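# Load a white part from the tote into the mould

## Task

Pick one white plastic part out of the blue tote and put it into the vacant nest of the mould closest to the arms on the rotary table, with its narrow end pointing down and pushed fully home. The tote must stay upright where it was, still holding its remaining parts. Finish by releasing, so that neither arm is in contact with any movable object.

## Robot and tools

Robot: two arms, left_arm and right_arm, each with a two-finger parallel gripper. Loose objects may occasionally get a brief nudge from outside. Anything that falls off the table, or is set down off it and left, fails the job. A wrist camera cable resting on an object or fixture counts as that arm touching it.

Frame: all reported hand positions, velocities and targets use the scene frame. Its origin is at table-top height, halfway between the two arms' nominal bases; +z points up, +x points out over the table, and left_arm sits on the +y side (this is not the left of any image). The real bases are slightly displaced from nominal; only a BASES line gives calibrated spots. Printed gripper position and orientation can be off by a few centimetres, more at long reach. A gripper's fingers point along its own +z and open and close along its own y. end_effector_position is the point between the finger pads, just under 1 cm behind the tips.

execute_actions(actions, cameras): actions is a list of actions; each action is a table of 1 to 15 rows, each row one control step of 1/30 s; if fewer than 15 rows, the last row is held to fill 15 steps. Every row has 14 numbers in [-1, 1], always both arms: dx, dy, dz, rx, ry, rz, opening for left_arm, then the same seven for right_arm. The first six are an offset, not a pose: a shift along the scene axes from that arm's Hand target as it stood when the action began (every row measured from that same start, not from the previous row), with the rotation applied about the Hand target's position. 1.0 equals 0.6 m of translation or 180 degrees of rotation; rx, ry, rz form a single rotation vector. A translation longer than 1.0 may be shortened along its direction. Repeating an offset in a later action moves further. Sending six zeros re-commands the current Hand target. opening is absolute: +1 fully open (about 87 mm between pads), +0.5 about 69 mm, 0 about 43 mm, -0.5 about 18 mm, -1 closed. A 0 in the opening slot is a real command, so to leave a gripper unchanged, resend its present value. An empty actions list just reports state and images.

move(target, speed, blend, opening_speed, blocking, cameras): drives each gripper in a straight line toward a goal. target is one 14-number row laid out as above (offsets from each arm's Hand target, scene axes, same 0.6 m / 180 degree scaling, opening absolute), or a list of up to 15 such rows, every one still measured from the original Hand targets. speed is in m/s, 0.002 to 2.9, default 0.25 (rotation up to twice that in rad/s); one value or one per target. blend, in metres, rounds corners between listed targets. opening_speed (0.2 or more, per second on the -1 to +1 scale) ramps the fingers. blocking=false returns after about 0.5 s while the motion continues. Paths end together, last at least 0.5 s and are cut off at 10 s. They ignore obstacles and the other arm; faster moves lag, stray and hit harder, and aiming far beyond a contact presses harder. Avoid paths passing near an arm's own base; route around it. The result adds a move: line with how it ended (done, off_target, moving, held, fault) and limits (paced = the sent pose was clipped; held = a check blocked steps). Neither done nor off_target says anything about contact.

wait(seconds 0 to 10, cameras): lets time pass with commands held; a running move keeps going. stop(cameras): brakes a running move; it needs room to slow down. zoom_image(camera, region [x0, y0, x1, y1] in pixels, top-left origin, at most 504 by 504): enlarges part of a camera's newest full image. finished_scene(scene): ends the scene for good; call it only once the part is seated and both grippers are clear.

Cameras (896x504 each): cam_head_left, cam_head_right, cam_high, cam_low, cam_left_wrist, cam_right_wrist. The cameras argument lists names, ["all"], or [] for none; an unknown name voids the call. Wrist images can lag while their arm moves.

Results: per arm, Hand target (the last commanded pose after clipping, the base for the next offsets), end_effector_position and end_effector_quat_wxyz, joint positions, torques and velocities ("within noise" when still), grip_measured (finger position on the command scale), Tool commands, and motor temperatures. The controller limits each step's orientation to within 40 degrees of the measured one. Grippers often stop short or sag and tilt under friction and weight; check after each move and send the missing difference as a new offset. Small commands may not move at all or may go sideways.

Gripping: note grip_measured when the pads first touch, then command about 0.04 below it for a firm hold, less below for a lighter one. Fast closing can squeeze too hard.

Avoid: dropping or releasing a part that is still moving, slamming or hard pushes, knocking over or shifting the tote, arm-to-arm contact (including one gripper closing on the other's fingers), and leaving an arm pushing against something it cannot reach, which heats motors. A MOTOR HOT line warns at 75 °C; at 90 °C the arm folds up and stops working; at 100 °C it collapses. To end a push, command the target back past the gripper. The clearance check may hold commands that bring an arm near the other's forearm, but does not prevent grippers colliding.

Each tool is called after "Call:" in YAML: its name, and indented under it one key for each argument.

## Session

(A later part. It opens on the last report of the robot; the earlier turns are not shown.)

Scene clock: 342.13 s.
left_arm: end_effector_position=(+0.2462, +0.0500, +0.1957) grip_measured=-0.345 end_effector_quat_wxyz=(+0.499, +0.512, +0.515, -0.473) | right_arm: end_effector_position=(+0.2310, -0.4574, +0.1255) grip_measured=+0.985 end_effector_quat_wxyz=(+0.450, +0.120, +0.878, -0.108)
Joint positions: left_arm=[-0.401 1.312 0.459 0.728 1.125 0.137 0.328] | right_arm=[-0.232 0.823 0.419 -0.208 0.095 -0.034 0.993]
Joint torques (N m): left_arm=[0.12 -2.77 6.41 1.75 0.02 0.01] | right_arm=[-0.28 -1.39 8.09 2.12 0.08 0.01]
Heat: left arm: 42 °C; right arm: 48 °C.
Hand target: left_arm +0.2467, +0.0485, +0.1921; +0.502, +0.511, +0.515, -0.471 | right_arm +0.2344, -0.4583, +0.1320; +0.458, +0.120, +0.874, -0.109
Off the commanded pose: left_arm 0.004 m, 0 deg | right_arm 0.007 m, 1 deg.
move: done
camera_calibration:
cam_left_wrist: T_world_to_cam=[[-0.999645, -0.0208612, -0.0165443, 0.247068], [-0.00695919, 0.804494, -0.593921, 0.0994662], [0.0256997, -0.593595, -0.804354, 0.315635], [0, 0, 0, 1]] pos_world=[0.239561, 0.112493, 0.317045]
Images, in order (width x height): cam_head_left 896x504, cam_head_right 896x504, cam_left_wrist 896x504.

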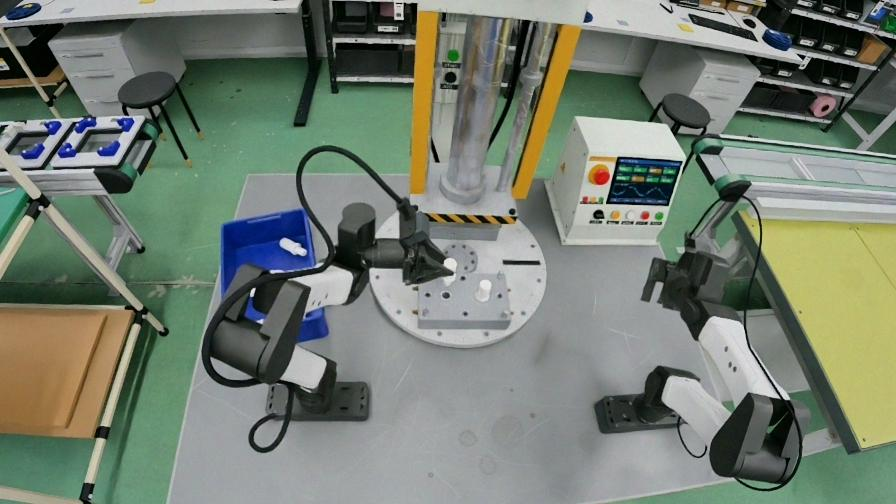

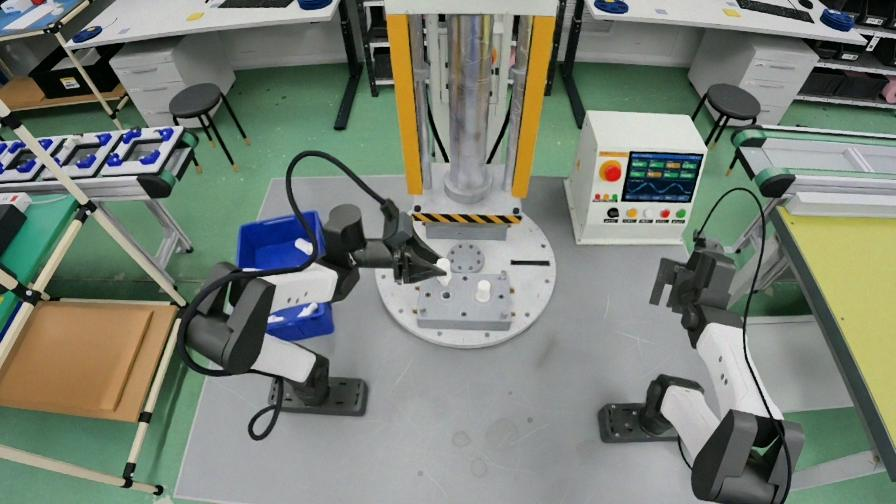

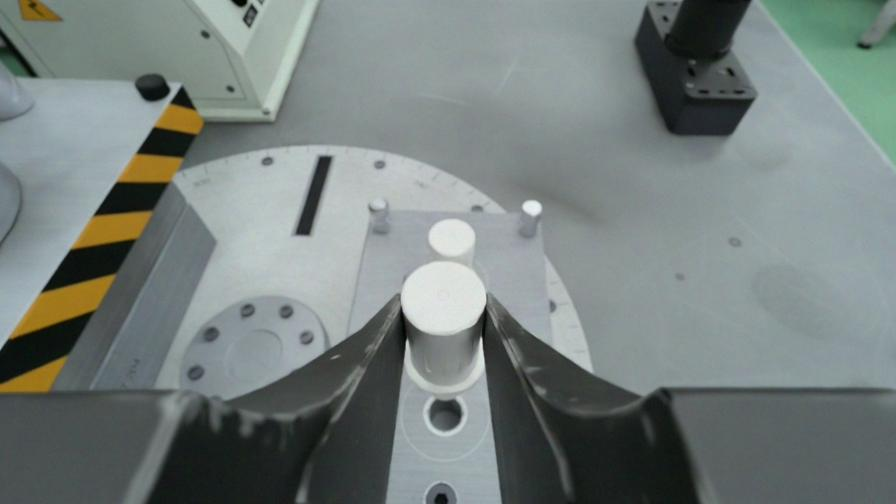

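Call:
move:
  target: [0.001,-0.0005,-0.05,-0.0002,0.005,0,-0.5, 0,0,0,0,0,0,1]
  speed: 0.06
  cameras: ["cam_left_wrist","cam_head_right","cam_head_left","cam_high"]

Call:
zoom_image:
  camera: "cam_head_right"
  region: [420, 240, 500, 320]

Call:
zoom_image:
  camera: "cam_head_left"
  region: [420, 240, 500, 320]

Call:
zoom_image:
  camera: "cam_left_wrist"
  region: [395, 240, 495, 460]

Scene clock: 377.20 s.
left_arm: end_effector_position=(+0.2476, +0.0491, +0.1658) grip_measured=-0.345 end_effector_quat_wxyz=(+0.496, +0.508, +0.518, -0.477) | right_arm: end_effector_position=(+0.2310, -0.4574, +0.1255) grip_measured=+0.985 end_effector_quat_wxyz=(+0.450, +0.120, +0.878, -0.108)
Joint positions: left_arm=[-0.401 1.442 0.396 0.922 1.125 0.122 0.328] | right_arm=[-0.232 0.823 0.419 -0.208 0.095 -0.034 0.993]
Joint torques (N m): left_arm=[0.23 -3.17 5.57 1.75 0.04 0] | right_arm=[-0.31 -1.28 8.16 2.11 0.11 0.02]
Heat: left arm: 40 °C; right arm: 48 °C.
Hand target: left_arm +0.2473, +0.0482, +0.1621; +0.498, +0.507, +0.519, -0.475 | right_arm +0.2344, -0.4583, +0.1320; +0.458, +0.120, +0.874, -0.109
Off the commanded pose: left_arm 0.004 m, 0 deg | right_arm 0.007 m, 1 deg.
move: done
camera_calibration:
cam_left_wrist: T_world_to_cam=[[-0.999762, -0.0216706, -0.00269215, 0.245746], [-0.0158219, 0.803811, -0.594675, 0.0848229], [0.0150509, -0.59449, -0.803962, 0.293605], [0, 0, 0, 1]] pos_world=[0.24261, 0.111689, 0.28715]
Images, in order (width x height): cam_head_left 896x504, cam_head_right 896x504, cam_high 896x504, cam_left_wrist 896x504.

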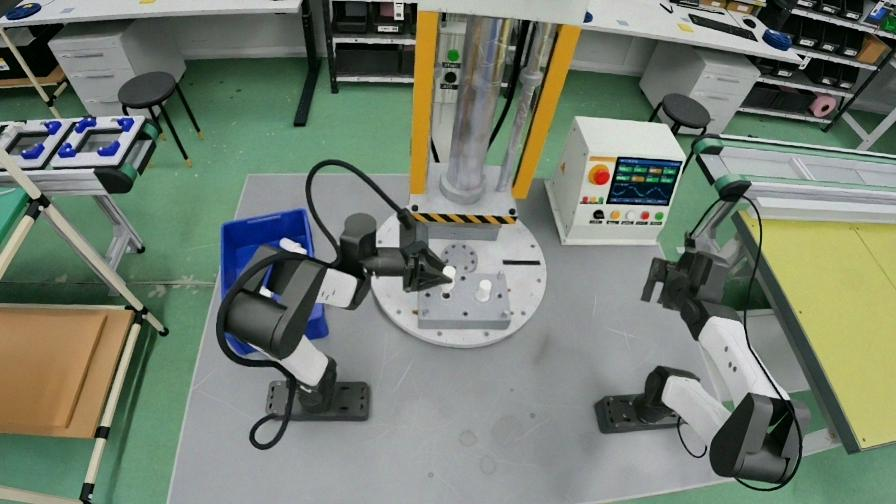

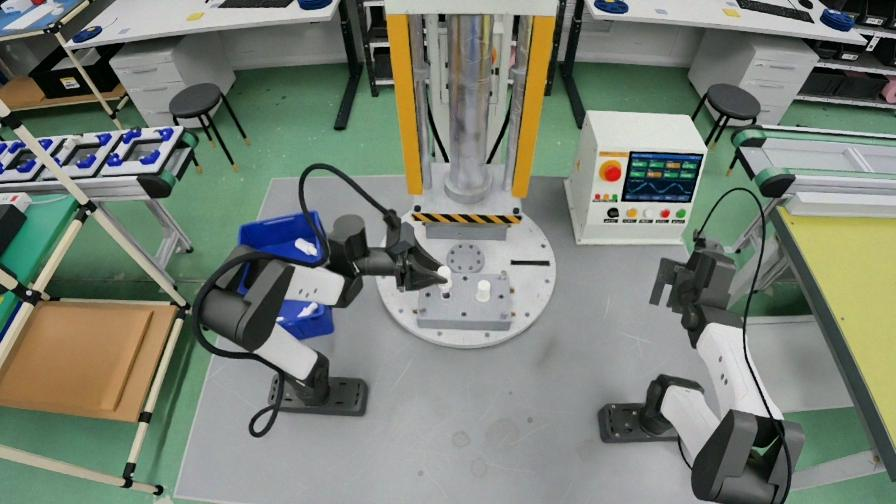

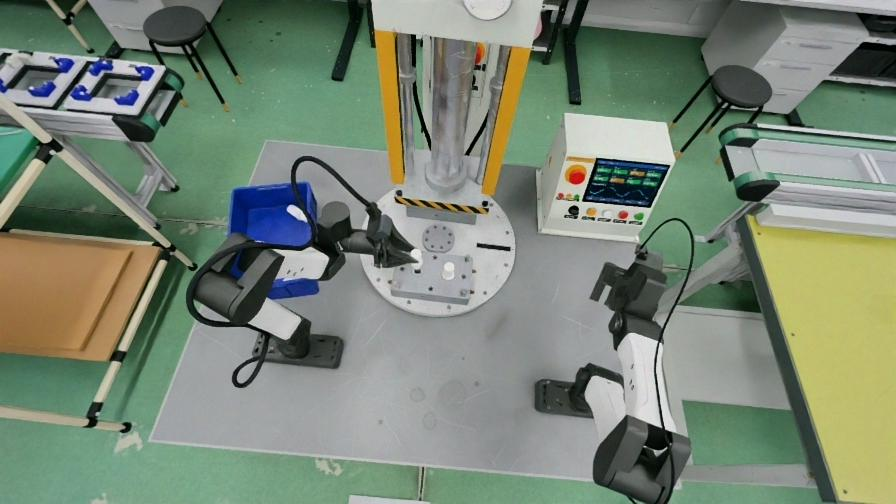

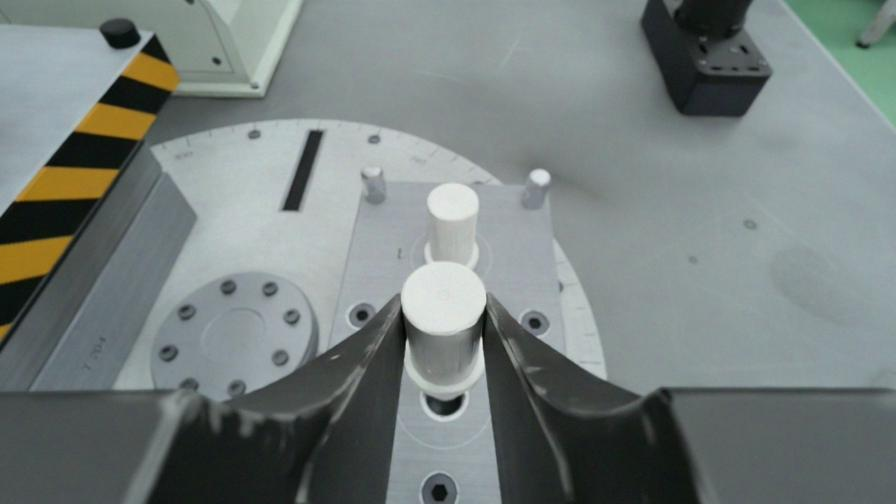

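Scaled by 6.300 from the camera's 896x504 image, which has a finer 1280x720 frame.

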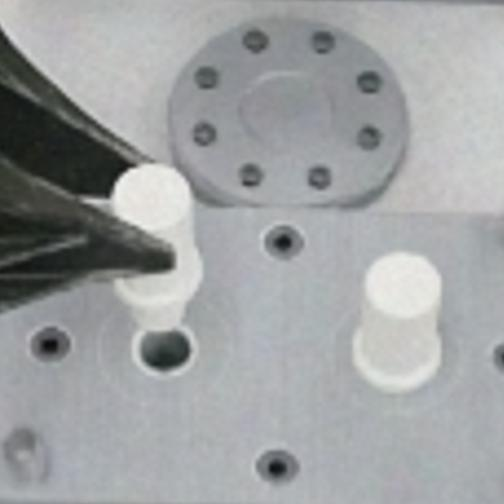

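Scaled by 6.300 from the camera's 896x504 image, which has a finer 1280x720 frame.

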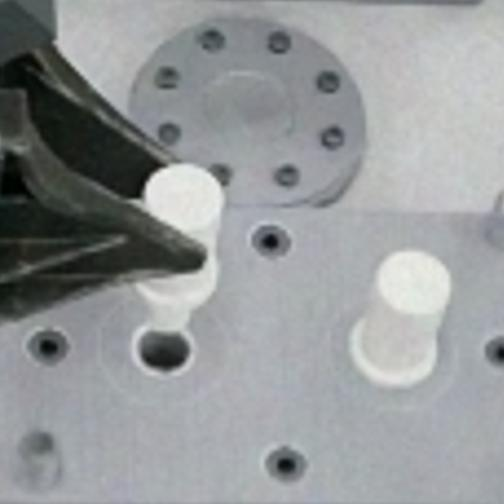

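Scaled by 2.291 from the camera's 896x504 image, which has a finer 1280x720 frame.

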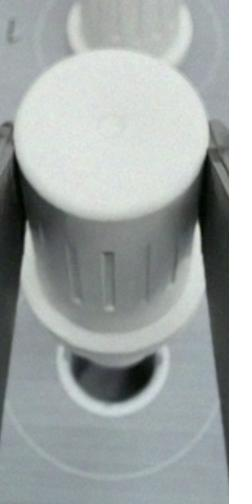

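Call:
move:
  target: [0,-0.001,-0.034,0,0,0,-0.5, 0,0,0,0,0,0,1]
  speed: 0.05
  cameras: ["cam_left_wrist","cam_head_right","cam_head_left"]

Call:
zoom_image:
  camera: "cam_head_right"
  region: [420, 240, 500, 320]

Call:
zoom_image:
  camera: "cam_head_left"
  region: [420, 240, 500, 320]

Call:
zoom_image:
  camera: "cam_left_wrist"
  region: [395, 240, 495, 460]

Scene clock: 384.77 s.
left_arm: end_effector_position=(+0.2477, +0.0491, +0.1442) grip_measured=-0.345 end_effector_quat_wxyz=(+0.493, +0.507, +0.521, -0.478) | right_arm: end_effector_position=(+0.2310, -0.4574, +0.1255) grip_measured=+0.985 end_effector_quat_wxyz=(+0.450, +0.120, +0.878, -0.108)
Joint positions: left_arm=[-0.401 1.548 0.361 1.055 1.125 0.122 0.328] | right_arm=[-0.232 0.823 0.419 -0.208 0.095 -0.034 0.993]
Joint torques (N m): left_arm=[0.01 -3.43 4.94 1.82 0.02 0.01] | right_arm=[-0.35 -1.32 8.13 2.12 0.08 0.05]
Heat: left arm: 40 °C; right arm: 48 °C.
Hand target: left_arm +0.2472, +0.0477, +0.1417; +0.498, +0.507, +0.519, -0.475 | right_arm +0.2344, -0.4583, +0.1320; +0.458, +0.120, +0.874, -0.109
Off the commanded pose: left_arm 0.003 m, 1 deg | right_arm 0.007 m, 1 deg.
move: done
camera_calibration:
cam_left_wrist: T_world_to_cam=[[-0.999757, -0.0217085, 0.00382396, 0.244825], [-0.019757, 0.805568, -0.592173, 0.0725134], [0.00977476, -0.592105, -0.805802, 0.277654], [0, 0, 0, 1]] pos_world=[0.243484, 0.111301, 0.265738]
Images, in order (width x height): cam_head_left 896x504, cam_head_right 896x504, cam_left_wrist 896x504.

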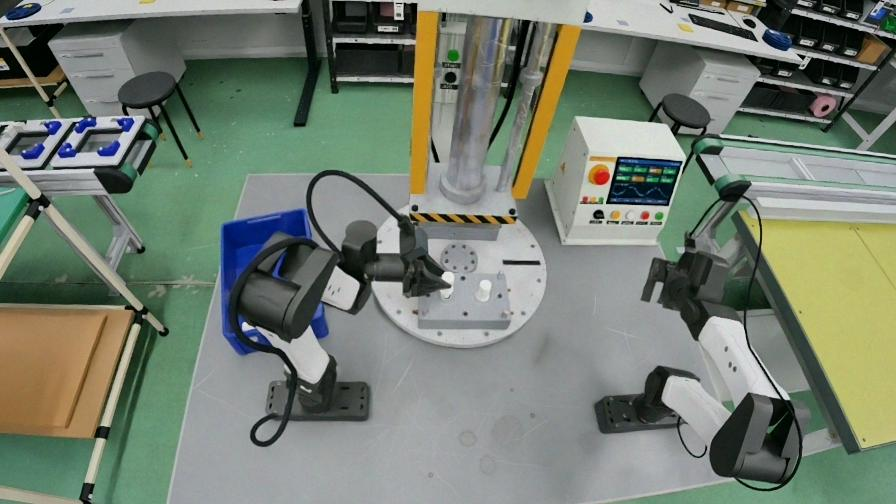

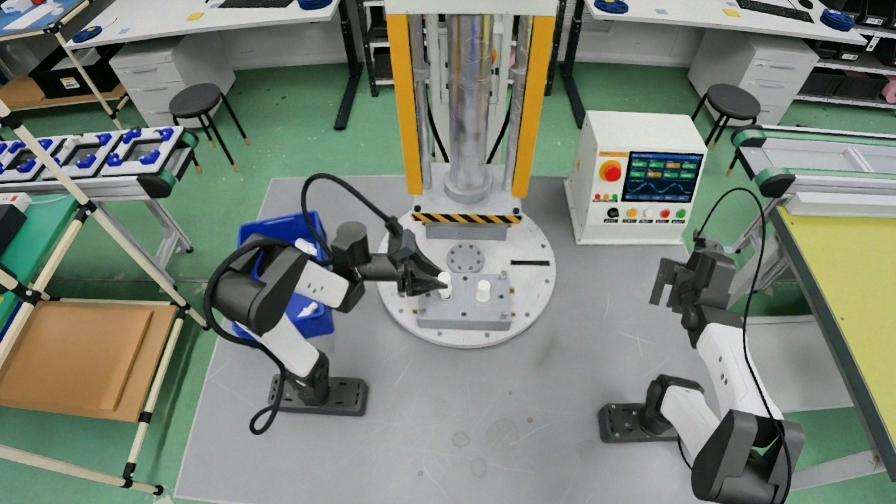

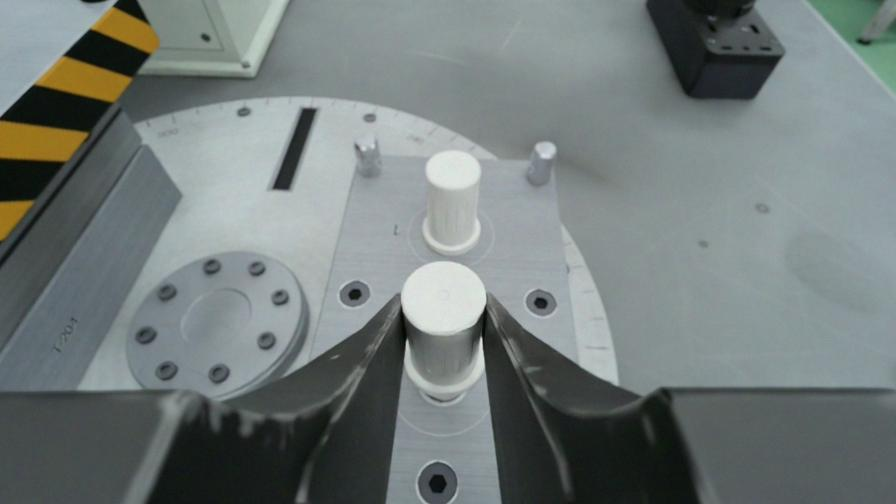

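Scaled by 6.300 from the camera's 896x504 image, which has a finer 1280x720 frame.

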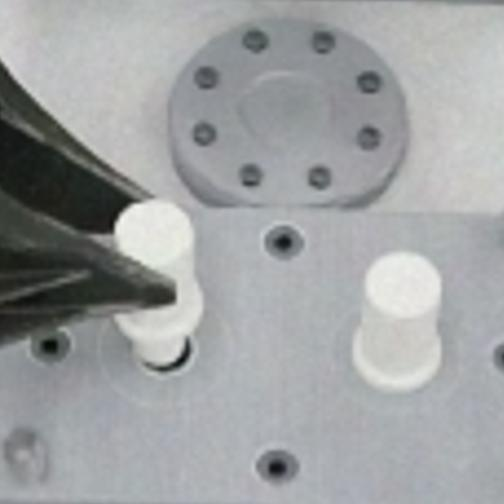

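Scaled by 6.300 from the camera's 896x504 image, which has a finer 1280x720 frame.

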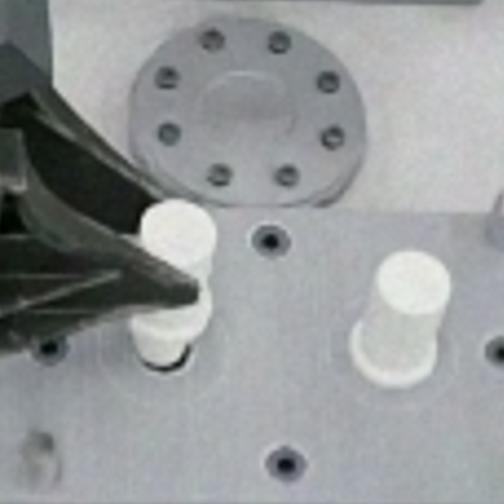

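Scaled by 2.291 from the camera's 896x504 image, which has a finer 1280x720 frame.

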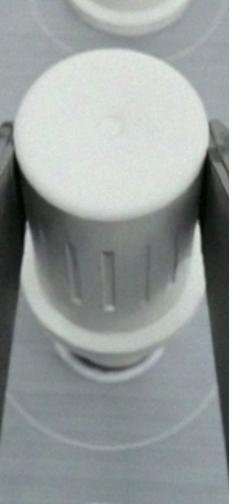

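Call:
move:
  target: [0,-0.004,-0.014,0,0,0,-0.5, 0,0,0,0,0,0,1]
  speed: 0.03
  cameras: ["cam_left_wrist","cam_head_right","cam_head_left"]

Call:
zoom_image:
  camera: "cam_head_right"
  region: [420, 240, 500, 320]

Call:
zoom_image:
  camera: "cam_left_wrist"
  region: [395, 240, 495, 460]

Scene clock: 391.17 s.
left_arm: end_effector_position=(+0.2479, +0.0467, +0.1349) grip_measured=-0.345 end_effector_quat_wxyz=(+0.492, +0.507, +0.522, -0.478) | right_arm: end_effector_position=(+0.2310, -0.4574, +0.1255) grip_measured=+0.985 end_effector_quat_wxyz=(+0.450, +0.120, +0.878, -0.108)
Joint positions: left_arm=[-0.411 1.6 0.353 1.113 1.114 0.121 0.328] | right_arm=[-0.232 0.823 0.419 -0.208 0.095 -0.034 0.993]
Joint torques (N m): left_arm=[0.06 -3.58 4.67 1.88 0.04 0.01] | right_arm=[-0.29 -1.17 8.14 2.12 0.1 0.01]
Heat: left arm: 40 °C; right arm: 48 °C.
Hand target: left_arm +0.2473, +0.0452, +0.1332; +0.498, +0.507, +0.519, -0.475 | right_arm +0.2344, -0.4583, +0.1320; +0.458, +0.120, +0.874, -0.109
Off the commanded pose: left_arm 0.002 m, 1 deg | right_arm 0.007 m, 1 deg.
move: done
camera_calibration:
cam_left_wrist: T_world_to_cam=[[-0.999707, -0.0232117, 0.00682517, 0.244679], [-0.0227651, 0.806929, -0.59021, 0.0692977], [0.00819233, -0.590192, -0.807221, 0.269317], [0, 0, 0, 1]] pos_world=[0.243979, 0.10871, 0.256629]
Images, in order (width x height): cam_head_left 896x504, cam_head_right 896x504, cam_left_wrist 896x504.

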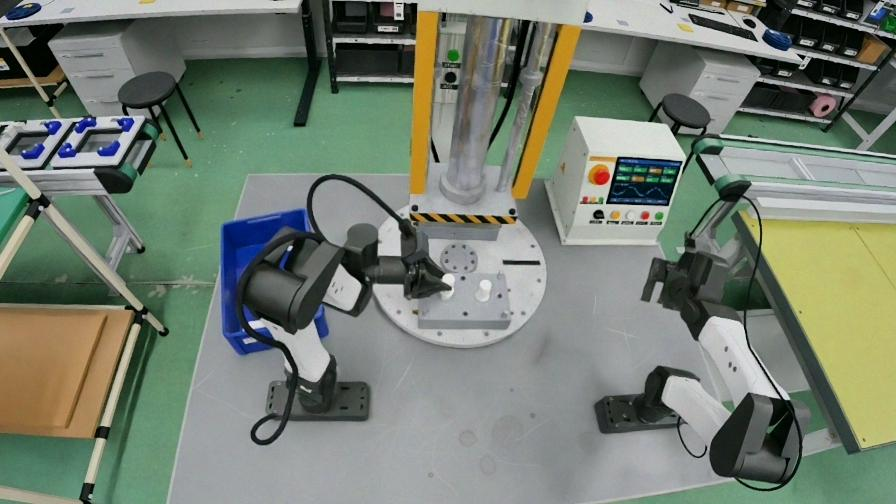

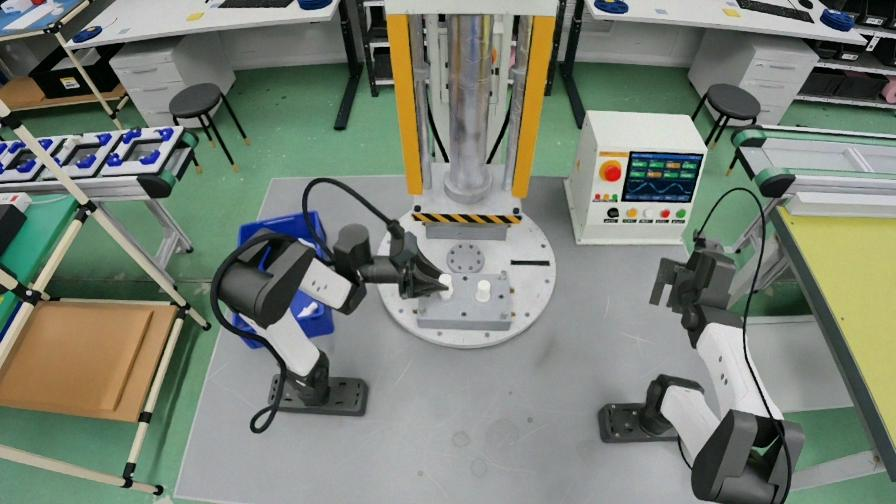

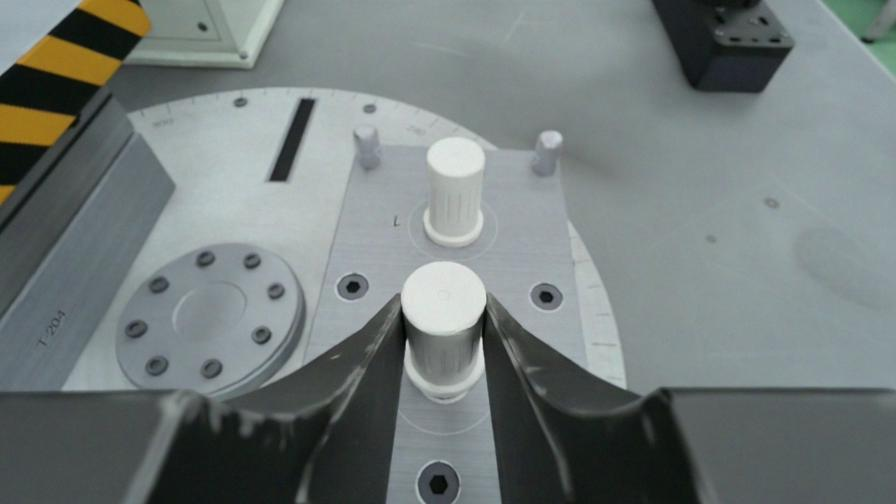

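Scaled by 6.300 from the camera's 896x504 image, which has a finer 1280x720 frame.

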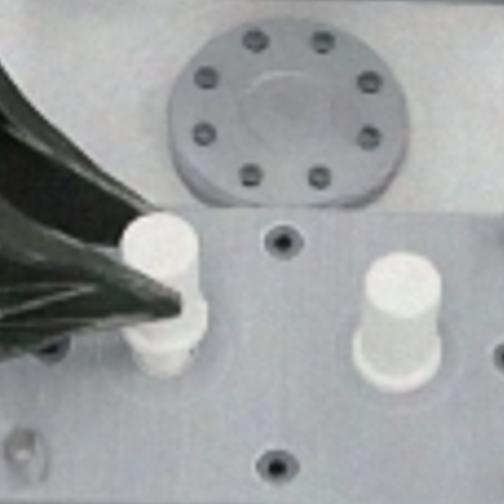

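Scaled by 2.291 from the camera's 896x504 image, which has a finer 1280x720 frame.

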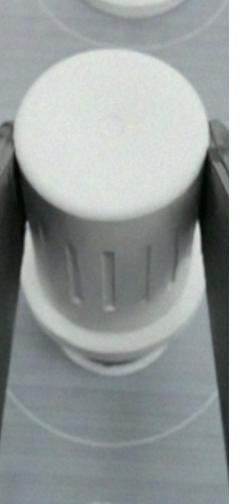

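Call:
zoom_image:
  camera: "cam_head_right"
  region: [430, 265, 470, 310]

Call:
zoom_image:
  camera: "cam_head_left"
  region: [430, 265, 470, 310]

Call:
zoom_image:
  camera: "cam_left_wrist"
  region: [395, 360, 495, 460]

Scaled by 11.200 from the camera's 896x504 image, which has a finer 1280x720 frame.

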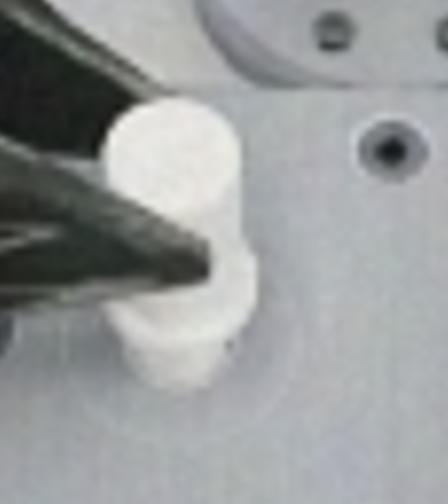

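Scaled by 11.200 from the camera's 896x504 image, which has a finer 1280x720 frame.

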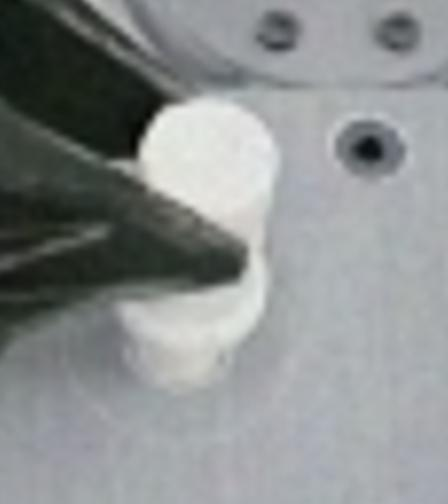

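Scaled by 5.040 from the camera's 896x504 image, which has a finer 1280x720 frame.

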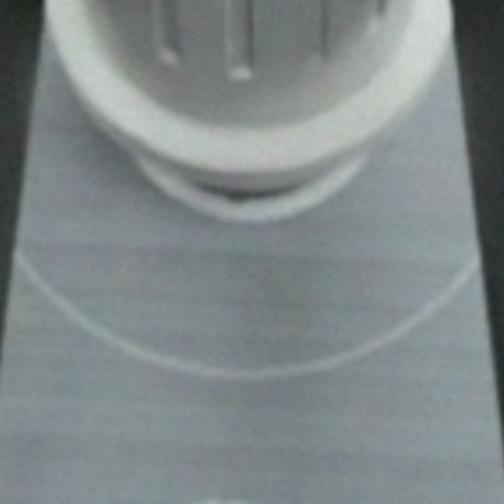

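Call:
move:
  target: [0,-0.001,-0.012,0,0,0,-0.5, 0,0,0,0,0,0,1]
  speed: 0.03
  cameras: ["cam_left_wrist","cam_head_right","cam_head_left"]

Call:
zoom_image:
  camera: "cam_head_right"
  region: [430, 265, 470, 310]

Call:
zoom_image:
  camera: "cam_left_wrist"
  region: [395, 240, 495, 460]

Scene clock: 414.97 s.
left_arm: end_effector_position=(+0.2484, +0.0467, +0.1269) grip_measured=-0.345 end_effector_quat_wxyz=(+0.491, +0.505, +0.525, -0.477) | right_arm: end_effector_position=(+0.2310, -0.4574, +0.1255) grip_measured=+0.985 end_effector_quat_wxyz=(+0.450, +0.120, +0.878, -0.108)
Joint positions: left_arm=[-0.411 1.644 0.345 1.159 1.111 0.12 0.328] | right_arm=[-0.232 0.823 0.419 -0.208 0.095 -0.034 0.993]
Joint torques (N m): left_arm=[-0.13 -3.71 4.38 1.94 0.06 0.01] | right_arm=[-0.27 -1.17 8.13 2.14 0.07 0.01]
Heat: left arm: 40 °C; right arm: 48 °C.
Hand target: left_arm +0.2473, +0.0446, +0.1260; +0.498, +0.507, +0.519, -0.475 | right_arm +0.2344, -0.4583, +0.1320; +0.458, +0.120, +0.874, -0.109
Off the commanded pose: left_arm 0.003 m, 1 deg | right_arm 0.007 m, 1 deg.
move: done
camera_calibration:
cam_left_wrist: T_world_to_cam=[[-0.999585, -0.0262777, 0.01178, 0.244785], [-0.0281807, 0.808393, -0.587969, 0.0656357], [0.00592764, -0.588057, -0.808798, 0.26349], [0, 0, 0, 1]] pos_world=[0.244972, 0.10832, 0.248818]
Images, in order (width x height): cam_head_left 896x504, cam_head_right 896x504, cam_left_wrist 896x504.

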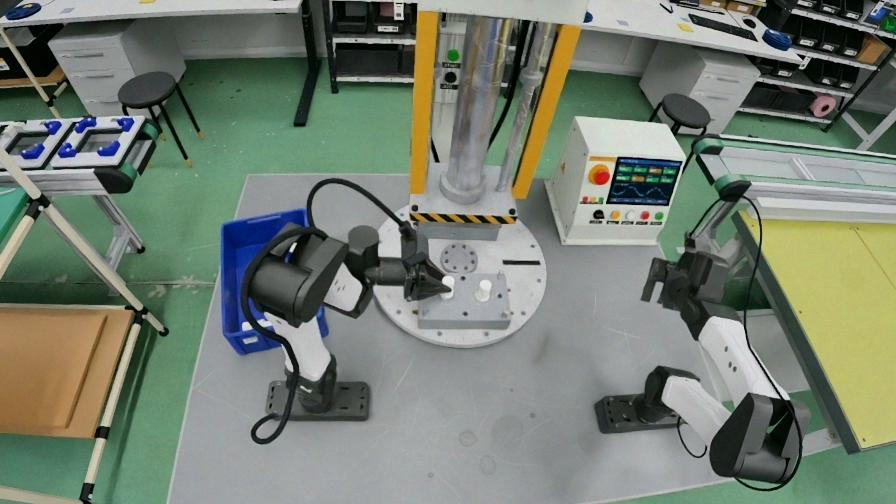

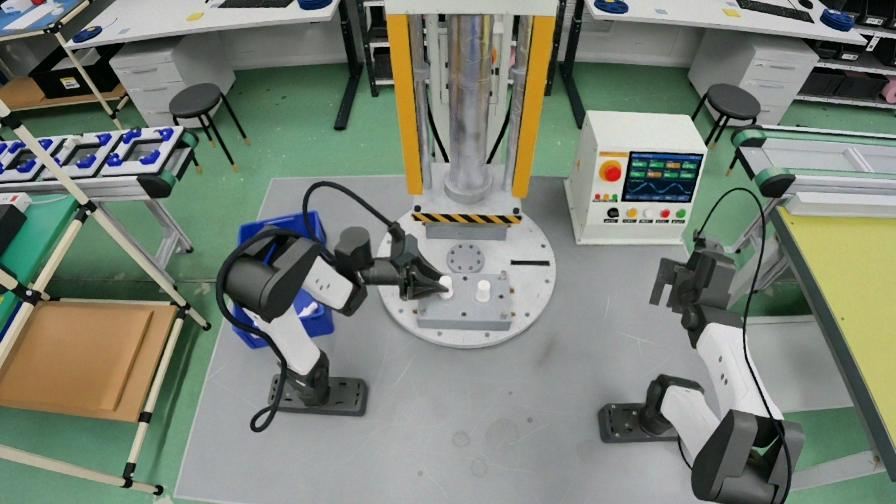

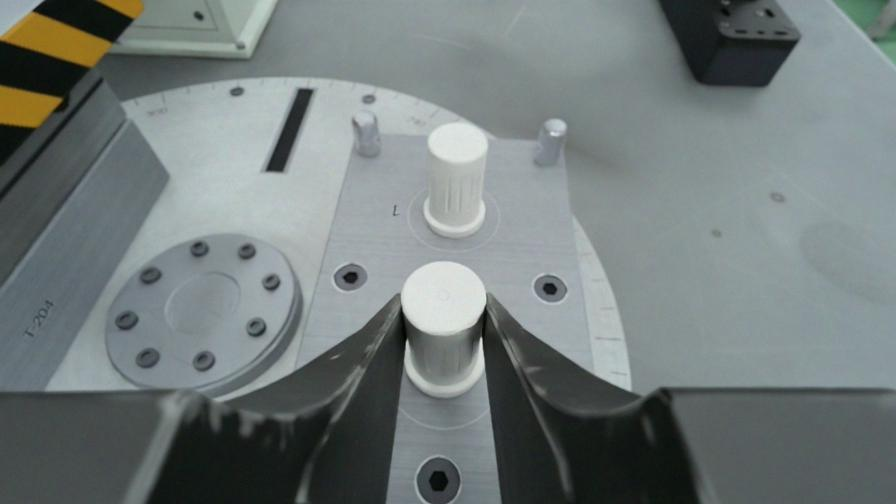

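Scaled by 11.200 from the camera's 896x504 image, which has a finer 1280x720 frame.

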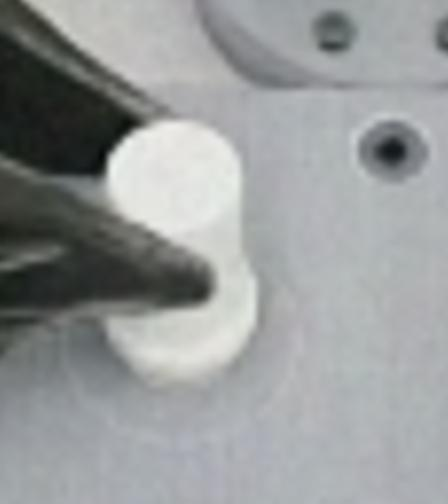

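Scaled by 2.291 from the camera's 896x504 image, which has a finer 1280x720 frame.

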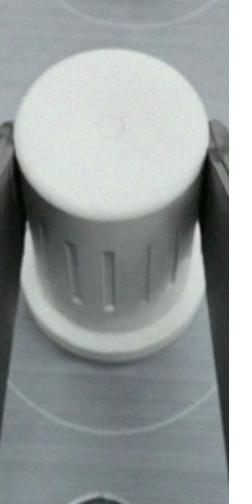

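Call:
move:
  target: [0,0.0005,-0.013,0,0,0,-0.5, 0,0,0,0,0,0,1]
  speed: 0.03
  cameras: ["cam_left_wrist","cam_head_right","cam_head_left"]

Call:
zoom_image:
  camera: "cam_head_right"
  region: [430, 265, 500, 310]

Call:
zoom_image:
  camera: "cam_left_wrist"
  region: [395, 240, 495, 460]

Scene clock: 420.97 s.
left_arm: end_effector_position=(+0.2486, +0.0468, +0.1188) grip_measured=-0.345 end_effector_quat_wxyz=(+0.490, +0.505, +0.526, -0.477) | right_arm: end_effector_position=(+0.2310, -0.4574, +0.1255) grip_measured=+0.985 end_effector_quat_wxyz=(+0.450, +0.120, +0.878, -0.108)
Joint positions: left_arm=[-0.411 1.69 0.338 1.209 1.109 0.12 0.328] | right_arm=[-0.232 0.823 0.419 -0.208 0.095 -0.034 0.993]
Joint torques (N m): left_arm=[-0.06 -3.79 4.01 1.96 0.09 0.02] | right_arm=[-0.32 -1.28 8.18 2.14 0.09 0.03]
Motor temperatures (°C): left_arm=[29 32 40 37 27 29 30] | right_arm=[29 33 49 43 27 28 31]
Heat: left arm: 40 °C; right arm: 49 °C.
Hand target: left_arm +0.2473, +0.0449, +0.1183; +0.498, +0.507, +0.519, -0.475 | right_arm +0.2344, -0.4583, +0.1320; +0.458, +0.120, +0.874, -0.109
Off the commanded pose: left_arm 0.002 m, 1 deg | right_arm 0.007 m, 1 deg.
move: done
camera_calibration:
cam_left_wrist: T_world_to_cam=[[-0.999504, -0.0278055, 0.0147835, 0.244793], [-0.0311898, 0.80928, -0.586594, 0.0613297], [0.00434659, -0.586765, -0.809746, 0.257432], [0, 0, 0, 1]] pos_world=[0.245466, 0.108226, 0.240812]
Images, in order (width x height): cam_head_left 896x504, cam_head_right 896x504, cam_left_wrist 896x504.

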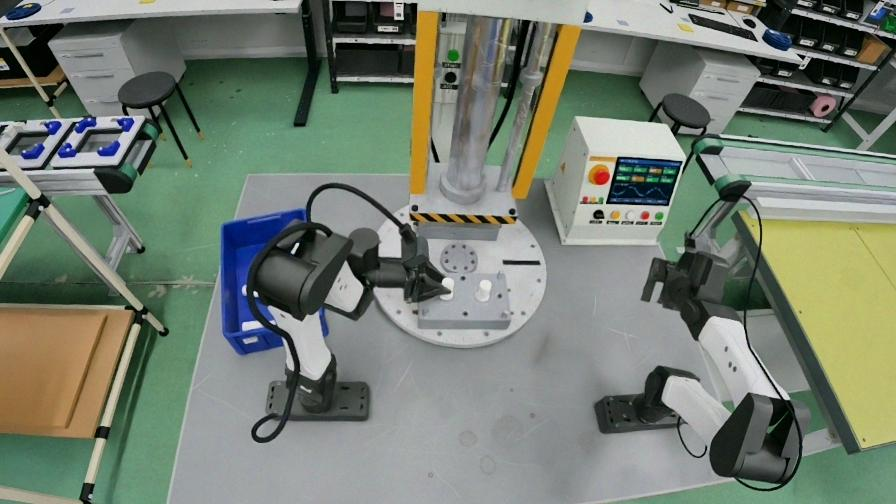

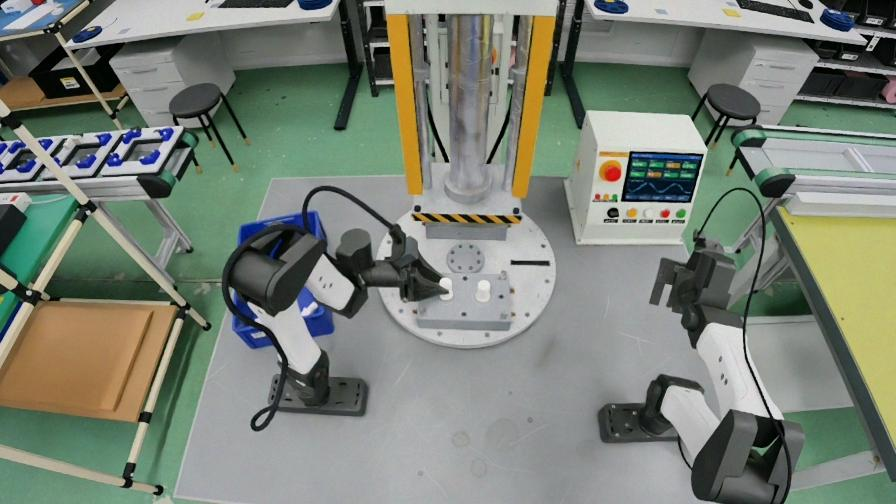

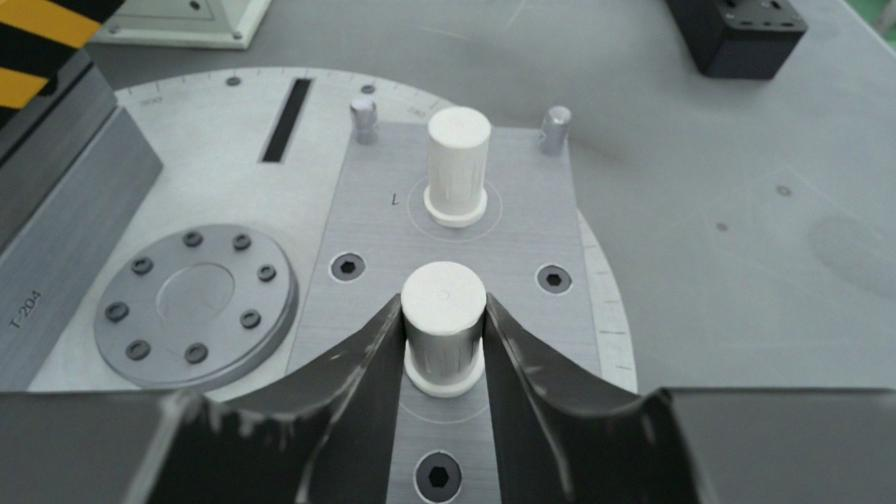

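Scaled by 7.200 from the camera's 896x504 image, which has a finer 1280x720 frame.

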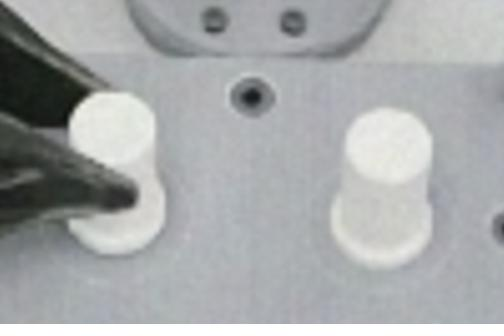

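Scaled by 2.291 from the camera's 896x504 image, which has a finer 1280x720 frame.

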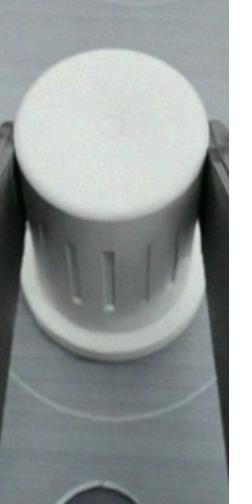

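Call:
move:
  target: [0,0.0005,-0.008,0,0,0,-0.5, 0,0,0,0,0,0,1]
  speed: 0.02

Call:
move:
  target: [0,0.0005,-0.006,0,0,0,-0.5, 0,0,0,0,0,0,1]
  speed: 0.02
  cameras: ["cam_left_wrist","cam_head_right","cam_head_left"]

Call:
zoom_image:
  camera: "cam_head_right"
  region: [430, 265, 500, 310]

Call:
zoom_image:
  camera: "cam_left_wrist"
  region: [395, 240, 495, 460]

Scene clock: 429.00 s.
left_arm: end_effector_position=(+0.2491, +0.0465, +0.1157) grip_measured=-0.345 end_effector_quat_wxyz=(+0.493, +0.505, +0.524, -0.476) | right_arm: end_effector_position=(+0.2310, -0.4574, +0.1255) grip_measured=+0.985 end_effector_quat_wxyz=(+0.450, +0.120, +0.878, -0.108)
Joint positions: left_arm=[-0.411 1.718 0.334 1.25 1.109 0.12 0.328] | right_arm=[-0.232 0.823 0.419 -0.208 0.095 -0.034 0.993]
Joint torques (N m): left_arm=[0.03 -3.66 3.77 1.92 0.1 0.02] | right_arm=[-0.35 -1.28 8.1 2.13 0.09 0.04]
Heat: left arm: 40 °C; right arm: 49 °C.
Hand target: left_arm +0.2473, +0.0452, +0.1134; +0.498, +0.507, +0.519, -0.475 | right_arm +0.2344, -0.4583, +0.1320; +0.458, +0.120, +0.874, -0.109
Off the commanded pose: left_arm 0.003 m, 1 deg | right_arm 0.007 m, 1 deg.
move: done
camera_calibration:
cam_left_wrist: T_world_to_cam=[[-0.999587, -0.0278073, 0.00728367, 0.24618], [-0.0267513, 0.807155, -0.589733, 0.0590671], [0.0105198, -0.589684, -0.807565, 0.253088], [0, 0, 0, 1]] pos_world=[0.244996, 0.108412, 0.237426]
cam_right_wrist: T_world_to_cam=[[-0.31501, -0.944202, 0.0961823, -0.375248], [-0.946053, 0.304287, -0.111325, 0.397031], [0.0758463, -0.126062, -0.989119, 0.190546], [0, 0, 0, 1]] pos_world=[0.242954, -0.451101, 0.268765]

Scene clock: 429.97 s.
left_arm: end_effector_position=(+0.2479, +0.0459, +0.1154) grip_measured=-0.345 end_effector_quat_wxyz=(+0.495, +0.508, +0.517, -0.479) | right_arm: end_effector_position=(+0.2310, -0.4574, +0.1255) grip_measured=+0.985 end_effector_quat_wxyz=(+0.450, +0.120, +0.878, -0.108)
Joint positions: left_arm=[-0.411 1.737 0.332 1.286 1.121 0.114 0.328] | right_arm=[-0.232 0.823 0.419 -0.208 0.095 -0.034 0.993]
Joint torques (N m): left_arm=[0.14 -3.34 3.47 1.81 -0.02 0.08] | right_arm=[-0.35 -1.26 8.18 2.12 0.09 0.03]
Heat: left arm: 39 °C; right arm: 49 °C.
Hand target: left_arm +0.2473, +0.0455, +0.1099; +0.498, +0.507, +0.519, -0.475 | right_arm +0.2344, -0.4583, +0.1320; +0.458, +0.120, +0.874, -0.109
Off the commanded pose: left_arm 0.006 m, 1 deg | right_arm 0.007 m, 1 deg.
move: done
camera_calibration:
cam_left_wrist: T_world_to_cam=[[-0.99986, -0.0167041, -0.0000904091, 0.245383], [-0.0133558, 0.802668, -0.596276, 0.0570523], [0.0100328, -0.596192, -0.802779, 0.252396], [0, 0, 0, 1]] pos_world=[0.243579, 0.108781, 0.23666]
Images, in order (width x height): cam_head_left 896x504, cam_head_right 896x504, cam_left_wrist 896x504.

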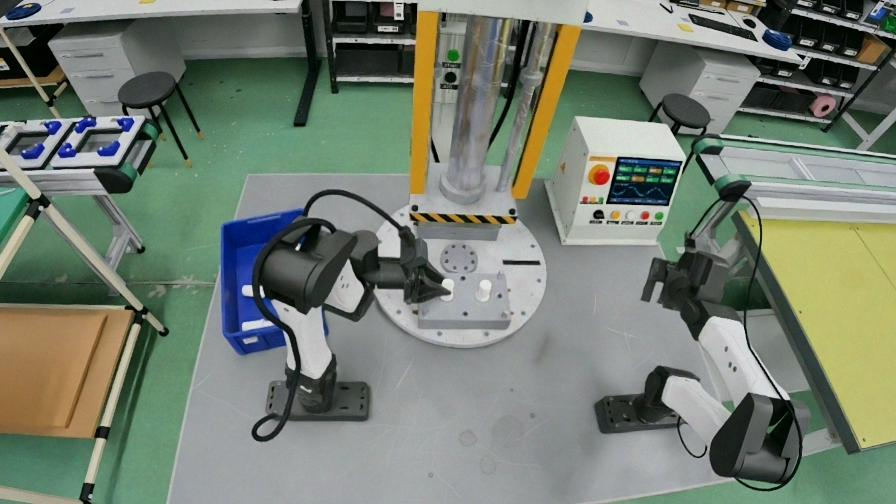

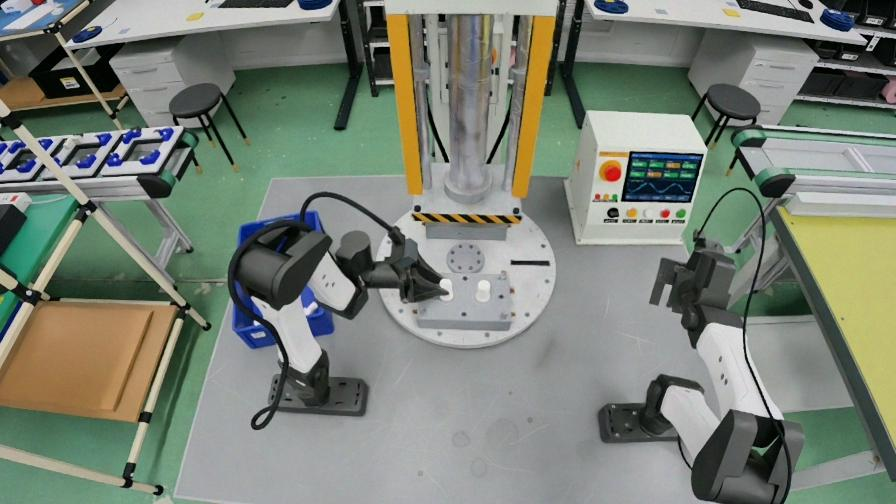

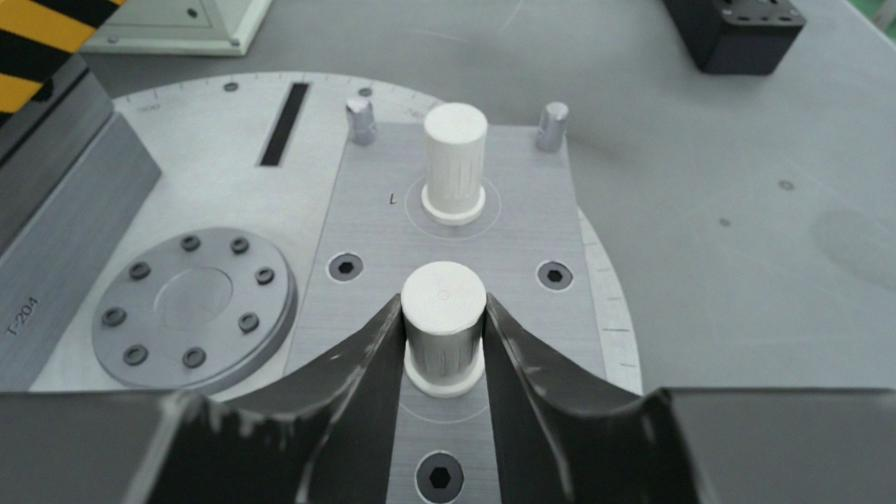

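Scaled by 7.200 from the camera's 896x504 image, which has a finer 1280x720 frame.

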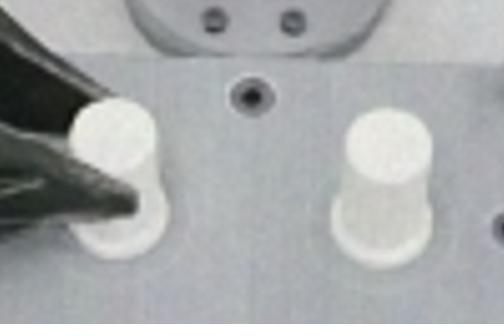

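Scaled by 2.291 from the camera's 896x504 image, which has a finer 1280x720 frame.

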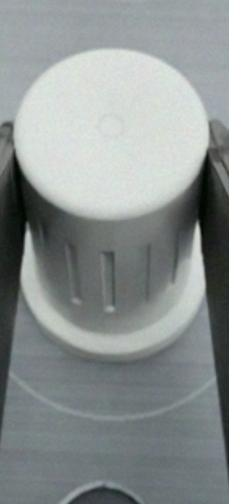

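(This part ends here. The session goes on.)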